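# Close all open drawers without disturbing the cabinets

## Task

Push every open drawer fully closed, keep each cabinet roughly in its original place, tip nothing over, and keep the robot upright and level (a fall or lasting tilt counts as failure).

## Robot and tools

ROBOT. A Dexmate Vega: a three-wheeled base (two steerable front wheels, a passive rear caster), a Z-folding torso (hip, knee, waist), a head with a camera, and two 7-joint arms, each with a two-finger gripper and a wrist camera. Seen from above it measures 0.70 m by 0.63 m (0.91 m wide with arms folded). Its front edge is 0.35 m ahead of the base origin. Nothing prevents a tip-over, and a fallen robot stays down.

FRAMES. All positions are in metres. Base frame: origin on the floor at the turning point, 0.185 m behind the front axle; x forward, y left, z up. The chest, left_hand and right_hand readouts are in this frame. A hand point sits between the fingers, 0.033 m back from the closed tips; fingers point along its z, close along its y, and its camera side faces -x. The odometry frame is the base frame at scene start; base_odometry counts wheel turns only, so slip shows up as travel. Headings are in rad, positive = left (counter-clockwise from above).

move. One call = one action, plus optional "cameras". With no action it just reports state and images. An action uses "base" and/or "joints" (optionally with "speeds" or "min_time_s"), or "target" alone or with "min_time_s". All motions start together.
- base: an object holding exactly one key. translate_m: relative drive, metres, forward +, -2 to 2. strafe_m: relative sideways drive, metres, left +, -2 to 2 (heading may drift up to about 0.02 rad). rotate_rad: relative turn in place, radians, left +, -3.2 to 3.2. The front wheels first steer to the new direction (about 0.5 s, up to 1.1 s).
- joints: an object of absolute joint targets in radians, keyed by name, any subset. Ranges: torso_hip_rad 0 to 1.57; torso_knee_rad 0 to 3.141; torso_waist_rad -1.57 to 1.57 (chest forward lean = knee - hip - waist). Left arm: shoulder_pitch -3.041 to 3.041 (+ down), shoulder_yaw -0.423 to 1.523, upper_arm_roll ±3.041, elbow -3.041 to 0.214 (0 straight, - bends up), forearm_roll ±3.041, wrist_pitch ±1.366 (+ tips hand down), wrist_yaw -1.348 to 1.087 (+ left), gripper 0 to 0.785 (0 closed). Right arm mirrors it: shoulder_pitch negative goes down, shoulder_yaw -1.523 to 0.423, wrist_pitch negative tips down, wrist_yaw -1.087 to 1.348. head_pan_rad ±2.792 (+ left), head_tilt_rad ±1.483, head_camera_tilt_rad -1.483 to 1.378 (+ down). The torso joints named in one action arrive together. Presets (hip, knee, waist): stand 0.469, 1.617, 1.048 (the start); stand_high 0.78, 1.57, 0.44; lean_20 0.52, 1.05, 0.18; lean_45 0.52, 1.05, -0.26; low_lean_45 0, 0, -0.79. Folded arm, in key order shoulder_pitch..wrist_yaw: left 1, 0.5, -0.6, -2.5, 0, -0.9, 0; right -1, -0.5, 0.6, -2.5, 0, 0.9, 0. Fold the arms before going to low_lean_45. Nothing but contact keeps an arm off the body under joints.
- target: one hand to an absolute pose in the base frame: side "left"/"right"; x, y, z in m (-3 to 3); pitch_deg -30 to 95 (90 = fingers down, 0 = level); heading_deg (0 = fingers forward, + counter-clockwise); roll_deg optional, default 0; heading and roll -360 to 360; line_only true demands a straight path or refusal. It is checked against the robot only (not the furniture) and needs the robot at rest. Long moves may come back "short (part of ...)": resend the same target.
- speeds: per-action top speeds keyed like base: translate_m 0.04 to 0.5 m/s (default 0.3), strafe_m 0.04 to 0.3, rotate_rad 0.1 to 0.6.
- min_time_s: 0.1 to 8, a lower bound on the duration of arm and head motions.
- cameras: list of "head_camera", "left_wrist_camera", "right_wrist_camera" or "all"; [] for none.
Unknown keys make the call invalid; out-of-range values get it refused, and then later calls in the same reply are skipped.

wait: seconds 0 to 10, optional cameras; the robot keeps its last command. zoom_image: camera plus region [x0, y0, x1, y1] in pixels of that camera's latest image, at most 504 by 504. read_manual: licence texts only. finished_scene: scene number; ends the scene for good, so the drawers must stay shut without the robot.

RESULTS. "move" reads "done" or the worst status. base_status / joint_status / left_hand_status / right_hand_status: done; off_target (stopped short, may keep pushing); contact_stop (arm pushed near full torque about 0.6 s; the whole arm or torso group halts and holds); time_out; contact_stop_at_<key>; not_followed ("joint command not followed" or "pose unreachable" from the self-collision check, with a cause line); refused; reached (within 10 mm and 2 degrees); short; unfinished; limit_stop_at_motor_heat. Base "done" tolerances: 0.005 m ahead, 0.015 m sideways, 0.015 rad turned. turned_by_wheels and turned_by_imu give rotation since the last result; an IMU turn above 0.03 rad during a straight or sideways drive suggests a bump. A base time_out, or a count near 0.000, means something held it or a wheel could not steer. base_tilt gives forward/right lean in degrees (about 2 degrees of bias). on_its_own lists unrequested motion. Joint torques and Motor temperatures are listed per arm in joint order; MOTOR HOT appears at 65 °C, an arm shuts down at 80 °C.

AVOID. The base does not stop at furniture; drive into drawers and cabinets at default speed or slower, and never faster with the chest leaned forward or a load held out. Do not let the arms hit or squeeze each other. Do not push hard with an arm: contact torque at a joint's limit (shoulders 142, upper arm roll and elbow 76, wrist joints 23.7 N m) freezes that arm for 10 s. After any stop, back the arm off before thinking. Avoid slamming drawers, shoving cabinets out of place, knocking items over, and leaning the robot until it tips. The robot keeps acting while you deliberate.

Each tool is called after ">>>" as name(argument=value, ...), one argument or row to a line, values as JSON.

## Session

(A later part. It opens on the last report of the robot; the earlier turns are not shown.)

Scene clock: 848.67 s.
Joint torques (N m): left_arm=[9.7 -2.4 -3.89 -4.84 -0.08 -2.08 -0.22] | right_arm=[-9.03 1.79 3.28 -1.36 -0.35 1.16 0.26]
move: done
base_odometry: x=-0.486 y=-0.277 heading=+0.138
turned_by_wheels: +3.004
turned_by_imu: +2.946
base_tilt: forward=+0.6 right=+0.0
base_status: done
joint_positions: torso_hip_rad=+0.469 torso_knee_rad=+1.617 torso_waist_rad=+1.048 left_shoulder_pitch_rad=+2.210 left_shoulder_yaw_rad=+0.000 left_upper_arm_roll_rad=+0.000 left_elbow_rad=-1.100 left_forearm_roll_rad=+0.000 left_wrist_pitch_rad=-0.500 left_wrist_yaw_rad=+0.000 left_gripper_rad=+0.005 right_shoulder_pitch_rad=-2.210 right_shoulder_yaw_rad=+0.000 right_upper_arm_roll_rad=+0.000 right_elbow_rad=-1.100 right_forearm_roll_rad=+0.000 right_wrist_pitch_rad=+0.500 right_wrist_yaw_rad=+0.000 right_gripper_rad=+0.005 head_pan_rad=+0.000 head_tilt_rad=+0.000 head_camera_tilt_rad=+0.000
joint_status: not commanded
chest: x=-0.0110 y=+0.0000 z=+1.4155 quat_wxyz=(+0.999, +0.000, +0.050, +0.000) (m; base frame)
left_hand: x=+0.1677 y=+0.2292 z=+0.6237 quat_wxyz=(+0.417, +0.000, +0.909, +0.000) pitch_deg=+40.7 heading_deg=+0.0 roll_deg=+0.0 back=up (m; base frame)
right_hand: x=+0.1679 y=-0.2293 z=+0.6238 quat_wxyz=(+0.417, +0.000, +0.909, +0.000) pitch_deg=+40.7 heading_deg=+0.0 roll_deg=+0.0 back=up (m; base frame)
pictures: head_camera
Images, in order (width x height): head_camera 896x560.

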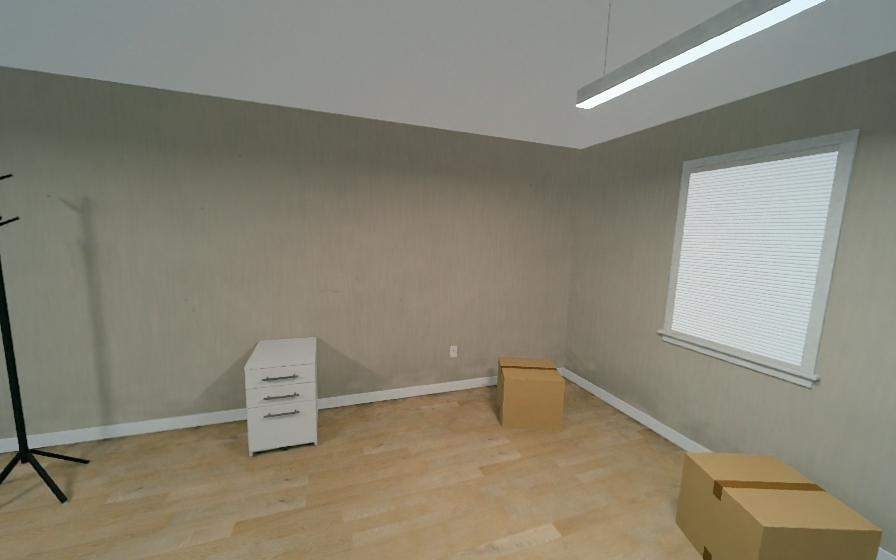

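>>> move(
  base={"translate_m": 0.5},
  joints={"torso_hip_rad": 0.05, "torso_knee_rad": 0.35, "torso_waist_rad": -0.45, "head_camera_tilt_rad": -0.5, "left_shoulder_pitch_rad": 0.775, "left_shoulder_yaw_rad": 0.659, "left_upper_arm_roll_rad": 0.743, "left_elbow_rad": -1.623, "left_forearm_roll_rad": -0.664, "left_wrist_pitch_rad": -0.177, "left_wrist_yaw_rad": 0.614, "right_shoulder_pitch_rad": -0.775, "right_shoulder_yaw_rad": -0.659, "right_upper_arm_roll_rad": -0.743, "right_elbow_rad": -1.623, "right_forearm_roll_rad": 0.664, "right_wrist_pitch_rad": 0.177, "right_wrist_yaw_rad": -0.614},
  cameras=["head_camera"],
)

Scene clock: 880.13 s.
Joint torques (N m): left_arm=[-13.09 4.24 -6.26 -11.04 0.21 -2.36 0.4] | right_arm=[15.87 -5.42 1.23 -10.71 -0.7 2.38 -0.25]
move: done
base_odometry: x=+0.009 y=-0.206 heading=+0.139
turned_by_wheels: +0.000
turned_by_imu: +0.002
base_tilt: forward=+0.7 right=-0.1
base_status: done
joint_positions: torso_hip_rad=+0.050 torso_knee_rad=+0.350 torso_waist_rad=-0.450 left_shoulder_pitch_rad=+0.778 left_shoulder_yaw_rad=+0.658 left_upper_arm_roll_rad=+0.742 left_elbow_rad=-1.622 left_forearm_roll_rad=-0.663 left_wrist_pitch_rad=-0.177 left_wrist_yaw_rad=+0.613 left_gripper_rad=+0.005 right_shoulder_pitch_rad=-0.778 right_shoulder_yaw_rad=-0.658 right_upper_arm_roll_rad=-0.741 right_elbow_rad=-1.622 right_forearm_roll_rad=+0.663 right_wrist_pitch_rad=+0.177 right_wrist_yaw_rad=-0.613 right_gripper_rad=+0.005 head_pan_rad=+0.000 head_tilt_rad=+0.000 head_camera_tilt_rad=-0.500
joint_status: all done
chest: x=+0.0566 y=+0.0000 z=+0.9844 quat_wxyz=(+0.930, +0.000, +0.366, +0.000) (m; base frame)
left_hand: x=+0.6821 y=+0.2008 z=+0.5013 quat_wxyz=(+0.629, -0.001, +0.777, +0.000) pitch_deg=+12.0 heading_deg=+0.1 roll_deg=+0.0 back=up (m; base frame)
right_hand: x=+0.6822 y=-0.2010 z=+0.5013 quat_wxyz=(+0.629, +0.001, +0.777, +0.000) pitch_deg=+12.0 heading_deg=-0.1 roll_deg=+0.0 back=up (m; base frame)
pictures: head_camera
Images, in order (width x height): head_camera 896x560.

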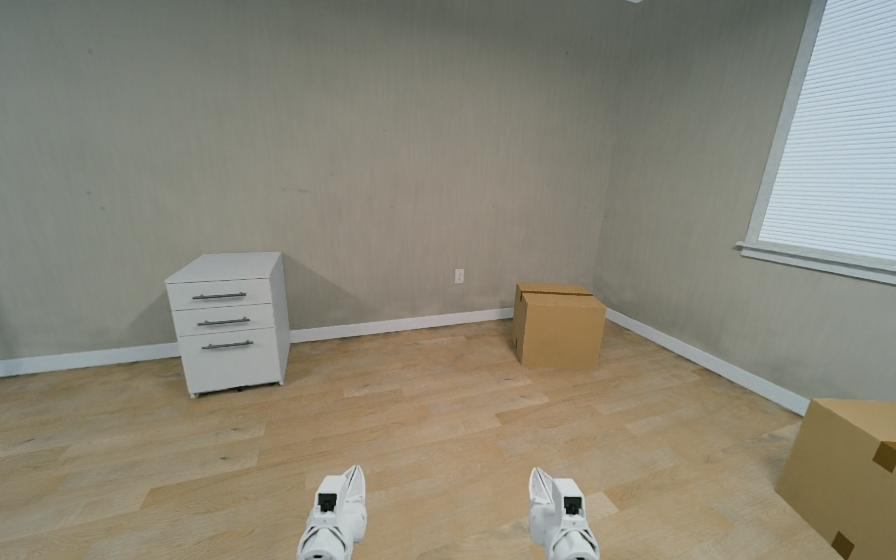

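>>> move(
  base={"strafe_m": 0.4},
  cameras=["head_camera"],
)

>>> move(
  base={"strafe_m": -0.4},
  cameras=["head_camera"],
)

Scene clock: 915.80 s.
Joint torques (N m): left_arm=[-12.31 0.7 -4.89 -11.24 1.18 -1.28 0.18] | right_arm=[15.36 -3.13 2.66 -10.08 -0.85 1.08 -0.07]
move: done
base_odometry: x=-0.047 y=+0.189 heading=+0.139
turned_by_wheels: +0.000
turned_by_imu: +0.000
base_tilt: forward=+0.7 right=+0.0
base_status: done
joint_positions: torso_hip_rad=+0.050 torso_knee_rad=+0.350 torso_waist_rad=-0.450 left_shoulder_pitch_rad=+0.775 left_shoulder_yaw_rad=+0.659 left_upper_arm_roll_rad=+0.743 left_elbow_rad=-1.623 left_forearm_roll_rad=-0.664 left_wrist_pitch_rad=-0.177 left_wrist_yaw_rad=+0.614 left_gripper_rad=+0.005 right_shoulder_pitch_rad=-0.775 right_shoulder_yaw_rad=-0.659 right_upper_arm_roll_rad=-0.743 right_elbow_rad=-1.623 right_forearm_roll_rad=+0.664 right_wrist_pitch_rad=+0.177 right_wrist_yaw_rad=-0.614 right_gripper_rad=+0.005 head_pan_rad=+0.000 head_tilt_rad=+0.000 head_camera_tilt_rad=-0.500
joint_status: not commanded
chest: x=+0.0566 y=+0.0000 z=+0.9844 quat_wxyz=(+0.930, +0.000, +0.366, +0.000) (m; base frame)
left_hand: x=+0.6828 y=+0.2007 z=+0.5023 quat_wxyz=(+0.630, -0.001, +0.777, +0.000) pitch_deg=+12.0 heading_deg=+0.1 roll_deg=+0.0 back=up (m; base frame)
right_hand: x=+0.6829 y=-0.2010 z=+0.5022 quat_wxyz=(+0.630, +0.001, +0.777, -0.001) pitch_deg=+12.0 heading_deg=-0.1 roll_deg=+0.0 back=up (m; base frame)
pictures: head_camera
Images, in order (width x height): head_camera 896x560.

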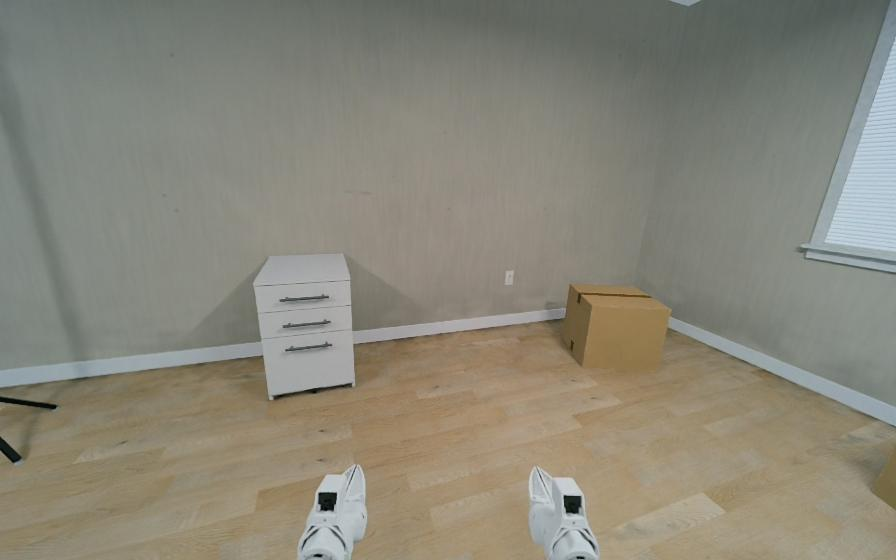

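Scene clock: 918.73 s.
Joint torques (N m): left_arm=[-14.07 1.36 -7 -9.52 0.77 -2.17 0.19] | right_arm=[14.28 -3.54 2.86 -10.03 -0.89 1.88 -0.08]
move: done
base_odometry: x=+0.009 y=-0.206 heading=+0.139
turned_by_wheels: +0.000
turned_by_imu: +0.003
base_tilt: forward=+0.7 right=-0.1
base_status: done
joint_positions: torso_hip_rad=+0.050 torso_knee_rad=+0.350 torso_waist_rad=-0.450 left_shoulder_pitch_rad=+0.775 left_shoulder_yaw_rad=+0.659 left_upper_arm_roll_rad=+0.743 left_elbow_rad=-1.623 left_forearm_roll_rad=-0.664 left_wrist_pitch_rad=-0.177 left_wrist_yaw_rad=+0.614 left_gripper_rad=+0.005 right_shoulder_pitch_rad=-0.775 right_shoulder_yaw_rad=-0.659 right_upper_arm_roll_rad=-0.743 right_elbow_rad=-1.623 right_forearm_roll_rad=+0.664 right_wrist_pitch_rad=+0.177 right_wrist_yaw_rad=-0.614 right_gripper_rad=+0.005 head_pan_rad=+0.000 head_tilt_rad=+0.000 head_camera_tilt_rad=-0.500
joint_status: not commanded
chest: x=+0.0566 y=+0.0000 z=+0.9844 quat_wxyz=(+0.930, +0.000, +0.366, +0.000) (m; base frame)
left_hand: x=+0.6828 y=+0.2007 z=+0.5023 quat_wxyz=(+0.630, -0.001, +0.777, +0.000) pitch_deg=+12.0 heading_deg=+0.1 roll_deg=+0.0 back=up (m; base frame)
right_hand: x=+0.6829 y=-0.2010 z=+0.5022 quat_wxyz=(+0.630, +0.001, +0.777, -0.001) pitch_deg=+12.0 heading_deg=-0.1 roll_deg=+0.0 back=up (m; base frame)
pictures: head_camera
Images, in order (width x height): head_camera 896x560.

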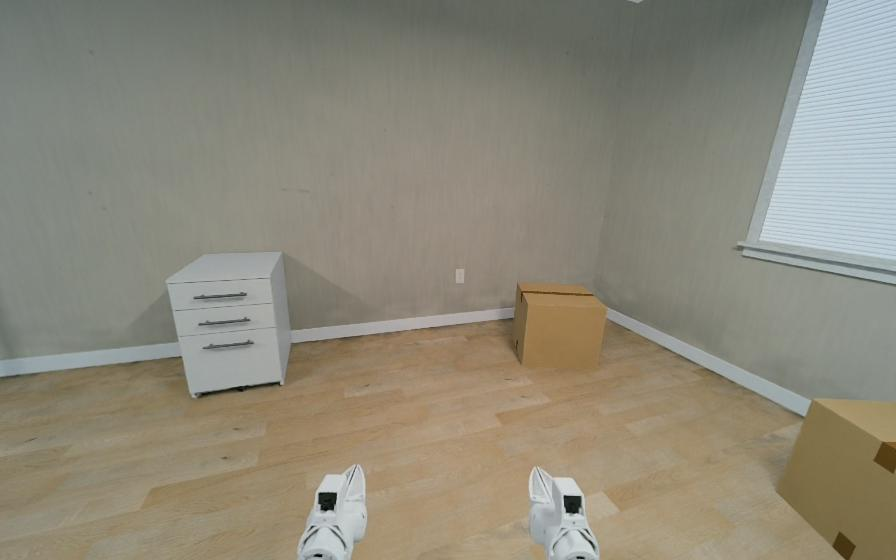

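>>> zoom_image(
  camera="head_camera",
  region=[330, 450, 570, 500],
)

Scaled by 2.100 from the camera's 896x560 image, which has a finer 960x600 frame.

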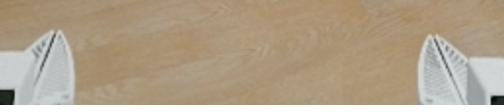

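>>> zoom_image(
  camera="head_camera",
  region=[560, 0, 680, 310],
)

>>> zoom_image(
  camera="head_camera",
  region=[150, 240, 310, 410],
)

Scaled by 1.626 from the camera's 896x560 image, which has a finer 960x600 frame.

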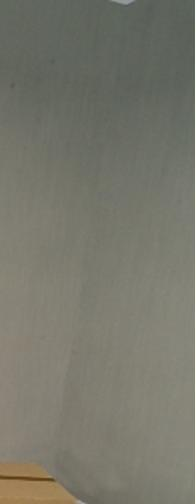

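Scaled by 2.965 from the camera's 896x560 image, which has a finer 960x600 frame.

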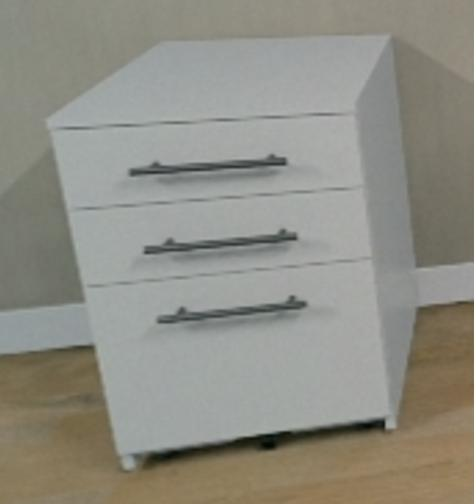

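>>> move(
  target={"side": "left", "x": 0.86, "y": 0.2, "z": 1.08, "pitch_deg": 0, "heading_deg": 0},
)

>>> move(
  target={"side": "left", "x": 0.82, "y": 0.2, "z": 1.22, "pitch_deg": 0, "heading_deg": 0},
  cameras=["head_camera"],
)

Scene clock: 995.63 s.
Joint torques (N m): left_arm=[-20.18 -1.69 -14.62 -7.08 0.08 -1.8 0.11] | right_arm=[14.96 -3.19 2.65 -10.56 -0.84 2.05 0.04]
move: done
base_odometry: x=+0.009 y=-0.206 heading=+0.139
turned_by_wheels: +0.000
turned_by_imu: +0.001
base_tilt: forward=+0.6 right=+0.0
base_status: not commanded
joint_positions: torso_hip_rad=+0.050 torso_knee_rad=+0.350 torso_waist_rad=-0.450 left_shoulder_pitch_rad=-0.248 left_shoulder_yaw_rad=+0.603 left_upper_arm_roll_rad=+0.496 left_elbow_rad=-1.782 left_forearm_roll_rad=-1.207 left_wrist_pitch_rad=+0.790 left_wrist_yaw_rad=+0.798 left_gripper_rad=+0.005 right_shoulder_pitch_rad=-0.775 right_shoulder_yaw_rad=-0.659 right_upper_arm_roll_rad=-0.743 right_elbow_rad=-1.623 right_forearm_roll_rad=+0.664 right_wrist_pitch_rad=+0.177 right_wrist_yaw_rad=-0.614 right_gripper_rad=+0.005 head_pan_rad=+0.000 head_tilt_rad=+0.000 head_camera_tilt_rad=-0.500
joint_status: not commanded
chest: x=+0.0566 y=+0.0000 z=+0.9844 quat_wxyz=(+0.930, +0.000, +0.366, +0.000) (m; base frame)
left_hand: x=+0.8610 y=+0.2004 z=+1.0760 quat_wxyz=(+0.706, -0.001, +0.708, +0.000) pitch_deg=+0.1 heading_deg=+0.1 roll_deg=-0.1 back=up (m; base frame)
left_hand_status: reached (checked arc [a long move; over the whole arc the hand travels 0.64 m to end 0.60 m from its start, up to 0.09 m off the straight line; left_shoulder_pitch_rad turns most, 1.03 rad; on the way or at its end the hand turns up to 12 deg from its attitude at the start], planned for 3.6 s): 4 mm and 0.2 deg off.
right_hand: x=+0.6829 y=-0.2010 z=+0.5022 quat_wxyz=(+0.630, +0.001, +0.777, -0.001) pitch_deg=+12.0 heading_deg=-0.1 roll_deg=+0.0 back=up (m; base frame)
pictures: none

Scene clock: 998.50 s.
Joint torques (N m): left_arm=[-20.97 -2.26 -10.6 -3.75 0.1 -1.34 0.78] | right_arm=[15.66 -4.23 3.08 -9.72 -0.89 1.01 0.02]
move: done
base_odometry: x=+0.009 y=-0.206 heading=+0.139
turned_by_wheels: +0.000
turned_by_imu: +0.000
base_tilt: forward=+0.7 right=+0.0
base_status: not commanded
joint_positions: torso_hip_rad=+0.050 torso_knee_rad=+0.350 torso_waist_rad=-0.450 left_shoulder_pitch_rad=-0.562 left_shoulder_yaw_rad=+0.510 left_upper_arm_roll_rad=+0.420 left_elbow_rad=-1.667 left_forearm_roll_rad=-1.408 left_wrist_pitch_rad=+1.058 left_wrist_yaw_rad=+0.959 left_gripper_rad=+0.005 right_shoulder_pitch_rad=-0.775 right_shoulder_yaw_rad=-0.659 right_upper_arm_roll_rad=-0.743 right_elbow_rad=-1.623 right_forearm_roll_rad=+0.664 right_wrist_pitch_rad=+0.177 right_wrist_yaw_rad=-0.614 right_gripper_rad=+0.005 head_pan_rad=+0.000 head_tilt_rad=+0.000 head_camera_tilt_rad=-0.500
joint_status: not commanded
chest: x=+0.0566 y=+0.0000 z=+0.9844 quat_wxyz=(+0.930, +0.000, +0.366, +0.000) (m; base frame)
left_hand: x=+0.8211 y=+0.2001 z=+1.2171 quat_wxyz=(+0.707, +0.000, +0.707, +0.000) pitch_deg=+0.0 heading_deg=+0.0 roll_deg=+0.0 back=up (m; base frame)
left_hand_status: reached (straight line, planned for 1.4 s): 3 mm and 0.1 deg off.
right_hand: x=+0.6829 y=-0.2010 z=+0.5022 quat_wxyz=(+0.630, +0.001, +0.777, -0.001) pitch_deg=+12.0 heading_deg=-0.1 roll_deg=+0.0 back=up (m; base frame)
pictures: head_camera
Images, in order (width x height): head_camera 896x560.

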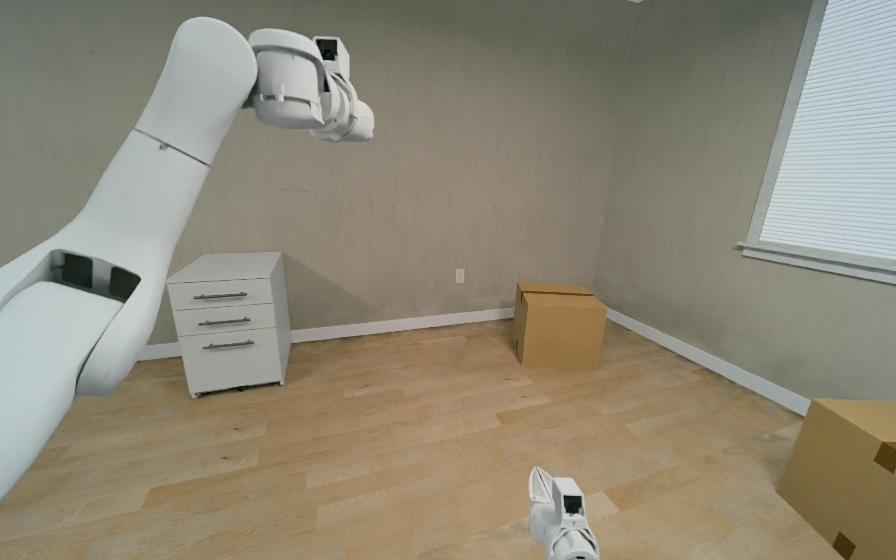

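>>> move(
  joints={"left_shoulder_pitch_rad": 0.775, "left_shoulder_yaw_rad": 0.659, "left_upper_arm_roll_rad": 0.743, "left_elbow_rad": -1.623, "left_forearm_roll_rad": -0.664, "left_wrist_pitch_rad": -0.177, "left_wrist_yaw_rad": 0.614},
)

>>> move(
  joints={"right_shoulder_pitch_rad": -1.0, "right_shoulder_yaw_rad": -0.5, "right_upper_arm_roll_rad": 0.6, "right_elbow_rad": -2.5, "right_forearm_roll_rad": 0.0, "right_wrist_pitch_rad": 0.9, "right_wrist_yaw_rad": 0.0},
  cameras=["head_camera"],
)

Scene clock: 1032.90 s.
Joint torques (N m): left_arm=[-5.3 0.52 -5.24 -9.73 0.74 -2.65 -0.5] | right_arm=[14.16 -3.81 2.59 -10.03 -0.76 1.36 0.05]
move: done
base_odometry: x=+0.009 y=-0.206 heading=+0.139
turned_by_wheels: +0.000
turned_by_imu: +0.001
base_tilt: forward=+0.7 right=-0.1
base_status: not commanded
joint_positions: torso_hip_rad=+0.050 torso_knee_rad=+0.350 torso_waist_rad=-0.450 left_shoulder_pitch_rad=+0.769 left_shoulder_yaw_rad=+0.658 left_upper_arm_roll_rad=+0.741 left_elbow_rad=-1.623 left_forearm_roll_rad=-0.668 left_wrist_pitch_rad=-0.171 left_wrist_yaw_rad=+0.616 left_gripper_rad=+0.005 right_shoulder_pitch_rad=-0.775 right_shoulder_yaw_rad=-0.659 right_upper_arm_roll_rad=-0.743 right_elbow_rad=-1.623 right_forearm_roll_rad=+0.664 right_wrist_pitch_rad=+0.177 right_wrist_yaw_rad=-0.614 right_gripper_rad=+0.005 head_pan_rad=+0.000 head_tilt_rad=+0.000 head_camera_tilt_rad=-0.500
joint_status: all done
chest: x=+0.0566 y=+0.0000 z=+0.9844 quat_wxyz=(+0.930, +0.000, +0.366, +0.000) (m; base frame)
left_hand: x=+0.6858 y=+0.2018 z=+0.5045 quat_wxyz=(+0.630, -0.002, +0.777, +0.001) pitch_deg=+11.9 heading_deg=+0.3 roll_deg=+0.0 back=up (m; base frame)
right_hand: x=+0.6829 y=-0.2010 z=+0.5022 quat_wxyz=(+0.630, +0.001, +0.777, -0.001) pitch_deg=+12.0 heading_deg=-0.1 roll_deg=+0.0 back=up (m; base frame)
pictures: none

Scene clock: 1039.00 s.
Joint torques (N m): left_arm=[-6.45 2.46 -6.52 -9.37 1.27 -2.61 -0.08] | right_arm=[-0.49 -4.82 7.72 -4.92 0.81 -0.52 -0.87]
move: done
base_odometry: x=+0.009 y=-0.206 heading=+0.139
turned_by_wheels: +0.000
turned_by_imu: +0.001
base_tilt: forward=+0.6 right=+0.0
base_status: not commanded
joint_positions: torso_hip_rad=+0.050 torso_knee_rad=+0.350 torso_waist_rad=-0.450 left_shoulder_pitch_rad=+0.775 left_shoulder_yaw_rad=+0.659 left_upper_arm_roll_rad=+0.743 left_elbow_rad=-1.623 left_forearm_roll_rad=-0.664 left_wrist_pitch_rad=-0.177 left_wrist_yaw_rad=+0.614 left_gripper_rad=+0.005 right_shoulder_pitch_rad=-0.999 right_shoulder_yaw_rad=-0.501 right_upper_arm_roll_rad=+0.594 right_elbow_rad=-2.496 right_forearm_roll_rad=+0.003 right_wrist_pitch_rad=+0.897 right_wrist_yaw_rad=-0.003 right_gripper_rad=+0.005 head_pan_rad=+0.000 head_tilt_rad=+0.000 head_camera_tilt_rad=-0.500
joint_status: all done
chest: x=+0.0566 y=+0.0000 z=+0.9844 quat_wxyz=(+0.930, +0.000, +0.366, +0.000) (m; base frame)
left_hand: x=+0.6830 y=+0.2007 z=+0.5025 quat_wxyz=(+0.630, -0.001, +0.777, +0.000) pitch_deg=+11.9 heading_deg=+0.1 roll_deg=+0.0 back=up (m; base frame)
right_hand: x=+0.2331 y=-0.1735 z=+1.2087 quat_wxyz=(+0.924, -0.289, -0.107, -0.225) pitch_deg=-54.1 heading_deg=+96.5 roll_deg=+56.1 back=down (m; base frame)
pictures: head_camera
Images, in order (width x height): head_camera 896x560.

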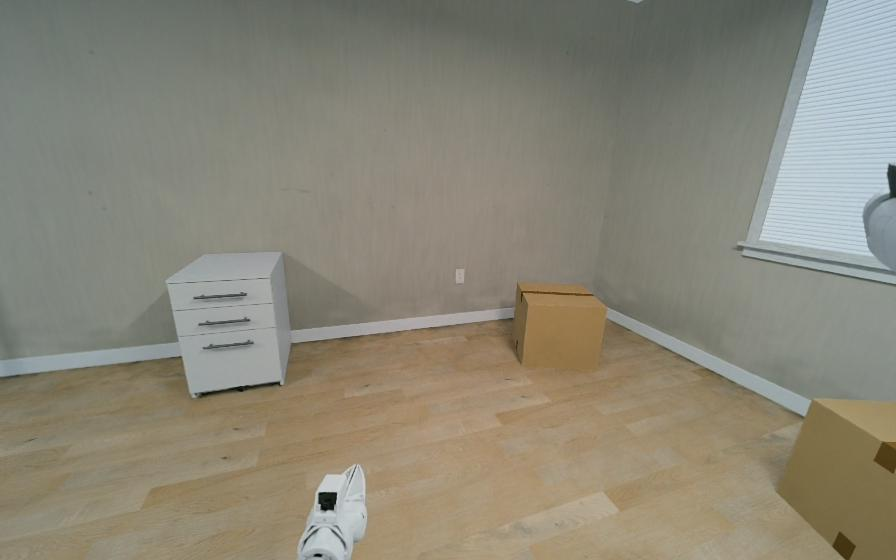

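>>> move(
  joints={"torso_hip_rad": 0.469, "torso_knee_rad": 1.617, "torso_waist_rad": 1.048, "head_camera_tilt_rad": 0.2},
)

>>> move(
  joints={"left_shoulder_pitch_rad": 2.21, "left_shoulder_yaw_rad": 0.0, "left_upper_arm_roll_rad": 0.0, "left_elbow_rad": -1.1, "left_forearm_roll_rad": 0.0, "left_wrist_pitch_rad": -0.5, "left_wrist_yaw_rad": 0.0, "right_shoulder_pitch_rad": -2.21, "right_shoulder_yaw_rad": 0.0, "right_upper_arm_roll_rad": 0.0, "right_elbow_rad": -1.1, "right_forearm_roll_rad": 0.0, "right_wrist_pitch_rad": 0.5, "right_wrist_yaw_rad": 0.0},
  cameras=["head_camera"],
)

>>> move(
  base={"rotate_rad": -0.5},
  joints={"torso_hip_rad": 0.05, "torso_knee_rad": 0.35, "torso_waist_rad": -0.45, "head_camera_tilt_rad": -0.5, "left_shoulder_pitch_rad": 0.775, "left_shoulder_yaw_rad": 0.659, "left_upper_arm_roll_rad": 0.743, "left_elbow_rad": -1.623, "left_forearm_roll_rad": -0.664, "left_wrist_pitch_rad": -0.177, "left_wrist_yaw_rad": 0.614, "right_shoulder_pitch_rad": -1.0, "right_shoulder_yaw_rad": -0.5, "right_upper_arm_roll_rad": 0.6, "right_elbow_rad": -2.5, "right_forearm_roll_rad": 0.0, "right_wrist_pitch_rad": 0.9, "right_wrist_yaw_rad": 0.0},
  cameras=["head_camera"],
)

Scene clock: 1061.17 s.
Joint torques (N m): left_arm=[-13.7 0.81 -10.65 -7.72 0.9 -1.88 -0.61] | right_arm=[3.87 -4.18 4.22 -2.08 0.51 -1.62 -0.33]
move: done
base_odometry: x=+0.009 y=-0.206 heading=+0.139
turned_by_wheels: +0.000
turned_by_imu: +0.002
base_tilt: forward=+0.6 right=+0.0
base_status: not commanded
joint_positions: torso_hip_rad=+0.469 torso_knee_rad=+1.617 torso_waist_rad=+1.048 left_shoulder_pitch_rad=+0.775 left_shoulder_yaw_rad=+0.659 left_upper_arm_roll_rad=+0.743 left_elbow_rad=-1.623 left_forearm_roll_rad=-0.664 left_wrist_pitch_rad=-0.177 left_wrist_yaw_rad=+0.614 left_gripper_rad=+0.005 right_shoulder_pitch_rad=-1.000 right_shoulder_yaw_rad=-0.500 right_upper_arm_roll_rad=+0.600 right_elbow_rad=-2.500 right_forearm_roll_rad=+0.000 right_wrist_pitch_rad=+0.900 right_wrist_yaw_rad=+0.000 right_gripper_rad=+0.005 head_pan_rad=+0.000 head_tilt_rad=+0.000 head_camera_tilt_rad=+0.200
joint_status: all done
chest: x=-0.0110 y=+0.0000 z=+1.4154 quat_wxyz=(+0.999, +0.000, +0.050, +0.000) (m; base frame)
left_hand: x=+0.7793 y=+0.2007 z=+1.4108 quat_wxyz=(+0.845, -0.001, +0.535, +0.000) pitch_deg=-25.3 heading_deg=+0.1 roll_deg=-0.1 back=up (m; base frame)
right_hand: x=-0.0075 y=-0.1712 z=+1.6986 quat_wxyz=(+0.839, -0.205, -0.398, -0.310) pitch_deg=-36.8 heading_deg=+132.5 roll_deg=+6.9 back=down (m; base frame)
pictures: none

Scene clock: 1067.53 s.
Joint torques (N m): left_arm=[8.62 -2.93 -2.68 -4.24 0.18 -1.97 -0.21] | right_arm=[-8.89 1.47 -4.83 -1.39 0.25 1.7 -0.05]
move: done
base_odometry: x=+0.009 y=-0.206 heading=+0.139
turned_by_wheels: +0.000
turned_by_imu: +0.001
base_tilt: forward=+0.6 right=+0.0
base_status: not commanded
joint_positions: torso_hip_rad=+0.469 torso_knee_rad=+1.617 torso_waist_rad=+1.048 left_shoulder_pitch_rad=+2.204 left_shoulder_yaw_rad=+0.003 left_upper_arm_roll_rad=+0.004 left_elbow_rad=-1.102 left_forearm_roll_rad=-0.003 left_wrist_pitch_rad=-0.498 left_wrist_yaw_rad=+0.003 left_gripper_rad=+0.005 right_shoulder_pitch_rad=-2.205 right_shoulder_yaw_rad=-0.002 right_upper_arm_roll_rad=+0.003 right_elbow_rad=-1.105 right_forearm_roll_rad=+0.000 right_wrist_pitch_rad=+0.501 right_wrist_yaw_rad=+0.000 right_gripper_rad=+0.005 head_pan_rad=+0.000 head_tilt_rad=+0.000 head_camera_tilt_rad=+0.200
joint_status: all done
chest: x=-0.0110 y=+0.0000 z=+1.4155 quat_wxyz=(+0.999, +0.000, +0.050, +0.000) (m; base frame)
left_hand: x=+0.1733 y=+0.2297 z=+0.6252 quat_wxyz=(+0.420, +0.000, +0.907, +0.000) pitch_deg=+40.3 heading_deg=+0.1 roll_deg=+0.1 back=up (m; base frame)
right_hand: x=+0.1742 y=-0.2321 z=+0.6268 quat_wxyz=(+0.422, +0.000, +0.907, -0.002) pitch_deg=+40.1 heading_deg=-0.2 roll_deg=-0.2 back=up (m; base frame)
pictures: head_camera
Images, in order (width x height): head_camera 896x560.

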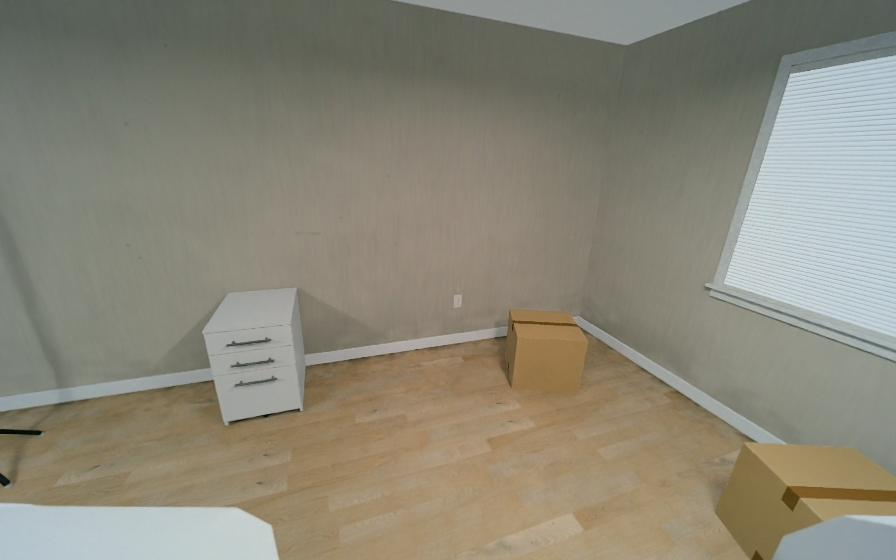

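Scene clock: 1074.37 s.
Joint torques (N m): left_arm=[-11.04 5.84 -4.95 -11.7 0.61 -2.07 0.36] | right_arm=[9.65 -8.53 7.26 -5.68 1.08 -0.52 -0.74]
move: done
base_odometry: x=+0.010 y=-0.206 heading=-0.362
turned_by_wheels: -0.500
turned_by_imu: -0.489
base_tilt: forward=+0.7 right=-0.1
base_status: done
joint_positions: torso_hip_rad=+0.050 torso_knee_rad=+0.350 torso_waist_rad=-0.450 left_shoulder_pitch_rad=+0.778 left_shoulder_yaw_rad=+0.658 left_upper_arm_roll_rad=+0.742 left_elbow_rad=-1.622 left_forearm_roll_rad=-0.663 left_wrist_pitch_rad=-0.177 left_wrist_yaw_rad=+0.613 left_gripper_rad=+0.005 right_shoulder_pitch_rad=-1.002 right_shoulder_yaw_rad=-0.499 right_upper_arm_roll_rad=+0.599 right_elbow_rad=-2.498 right_forearm_roll_rad=+0.000 right_wrist_pitch_rad=+0.899 right_wrist_yaw_rad=+0.000 right_gripper_rad=+0.005 head_pan_rad=+0.000 head_tilt_rad=+0.000 head_camera_tilt_rad=-0.500
joint_status: all done
chest: x=+0.0566 y=+0.0000 z=+0.9844 quat_wxyz=(+0.930, +0.000, +0.366, +0.000) (m; base frame)
left_hand: x=+0.6821 y=+0.2008 z=+0.5014 quat_wxyz=(+0.629, -0.001, +0.777, +0.000) pitch_deg=+12.0 heading_deg=+0.1 roll_deg=+0.0 back=up (m; base frame)
right_hand: x=+0.2326 y=-0.1721 z=+1.2073 quat_wxyz=(+0.923, -0.292, -0.107, -0.228) pitch_deg=-53.7 heading_deg=+96.2 roll_deg=+56.0 back=down (m; base frame)
pictures: head_camera
Images, in order (width x height): head_camera 896x560.

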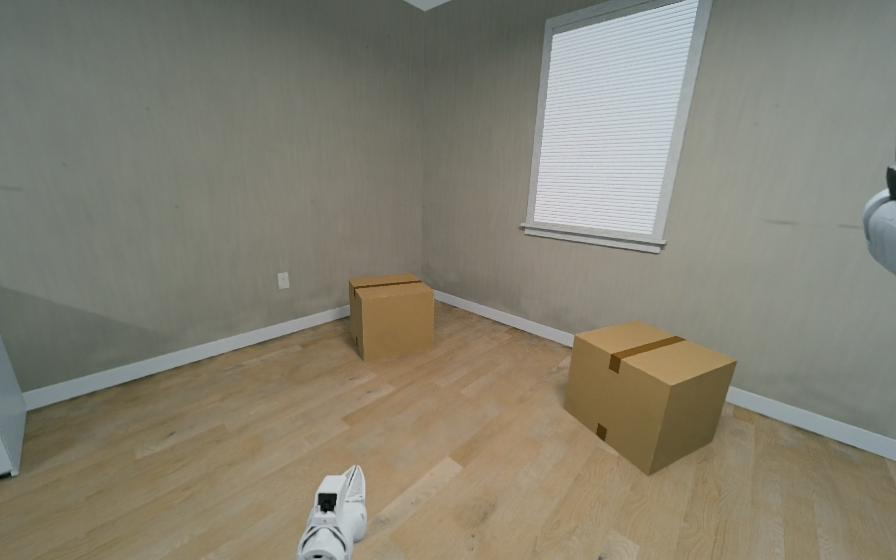

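>>> finished_scene(
  scene=1,
)

The scene is finished: the task was done.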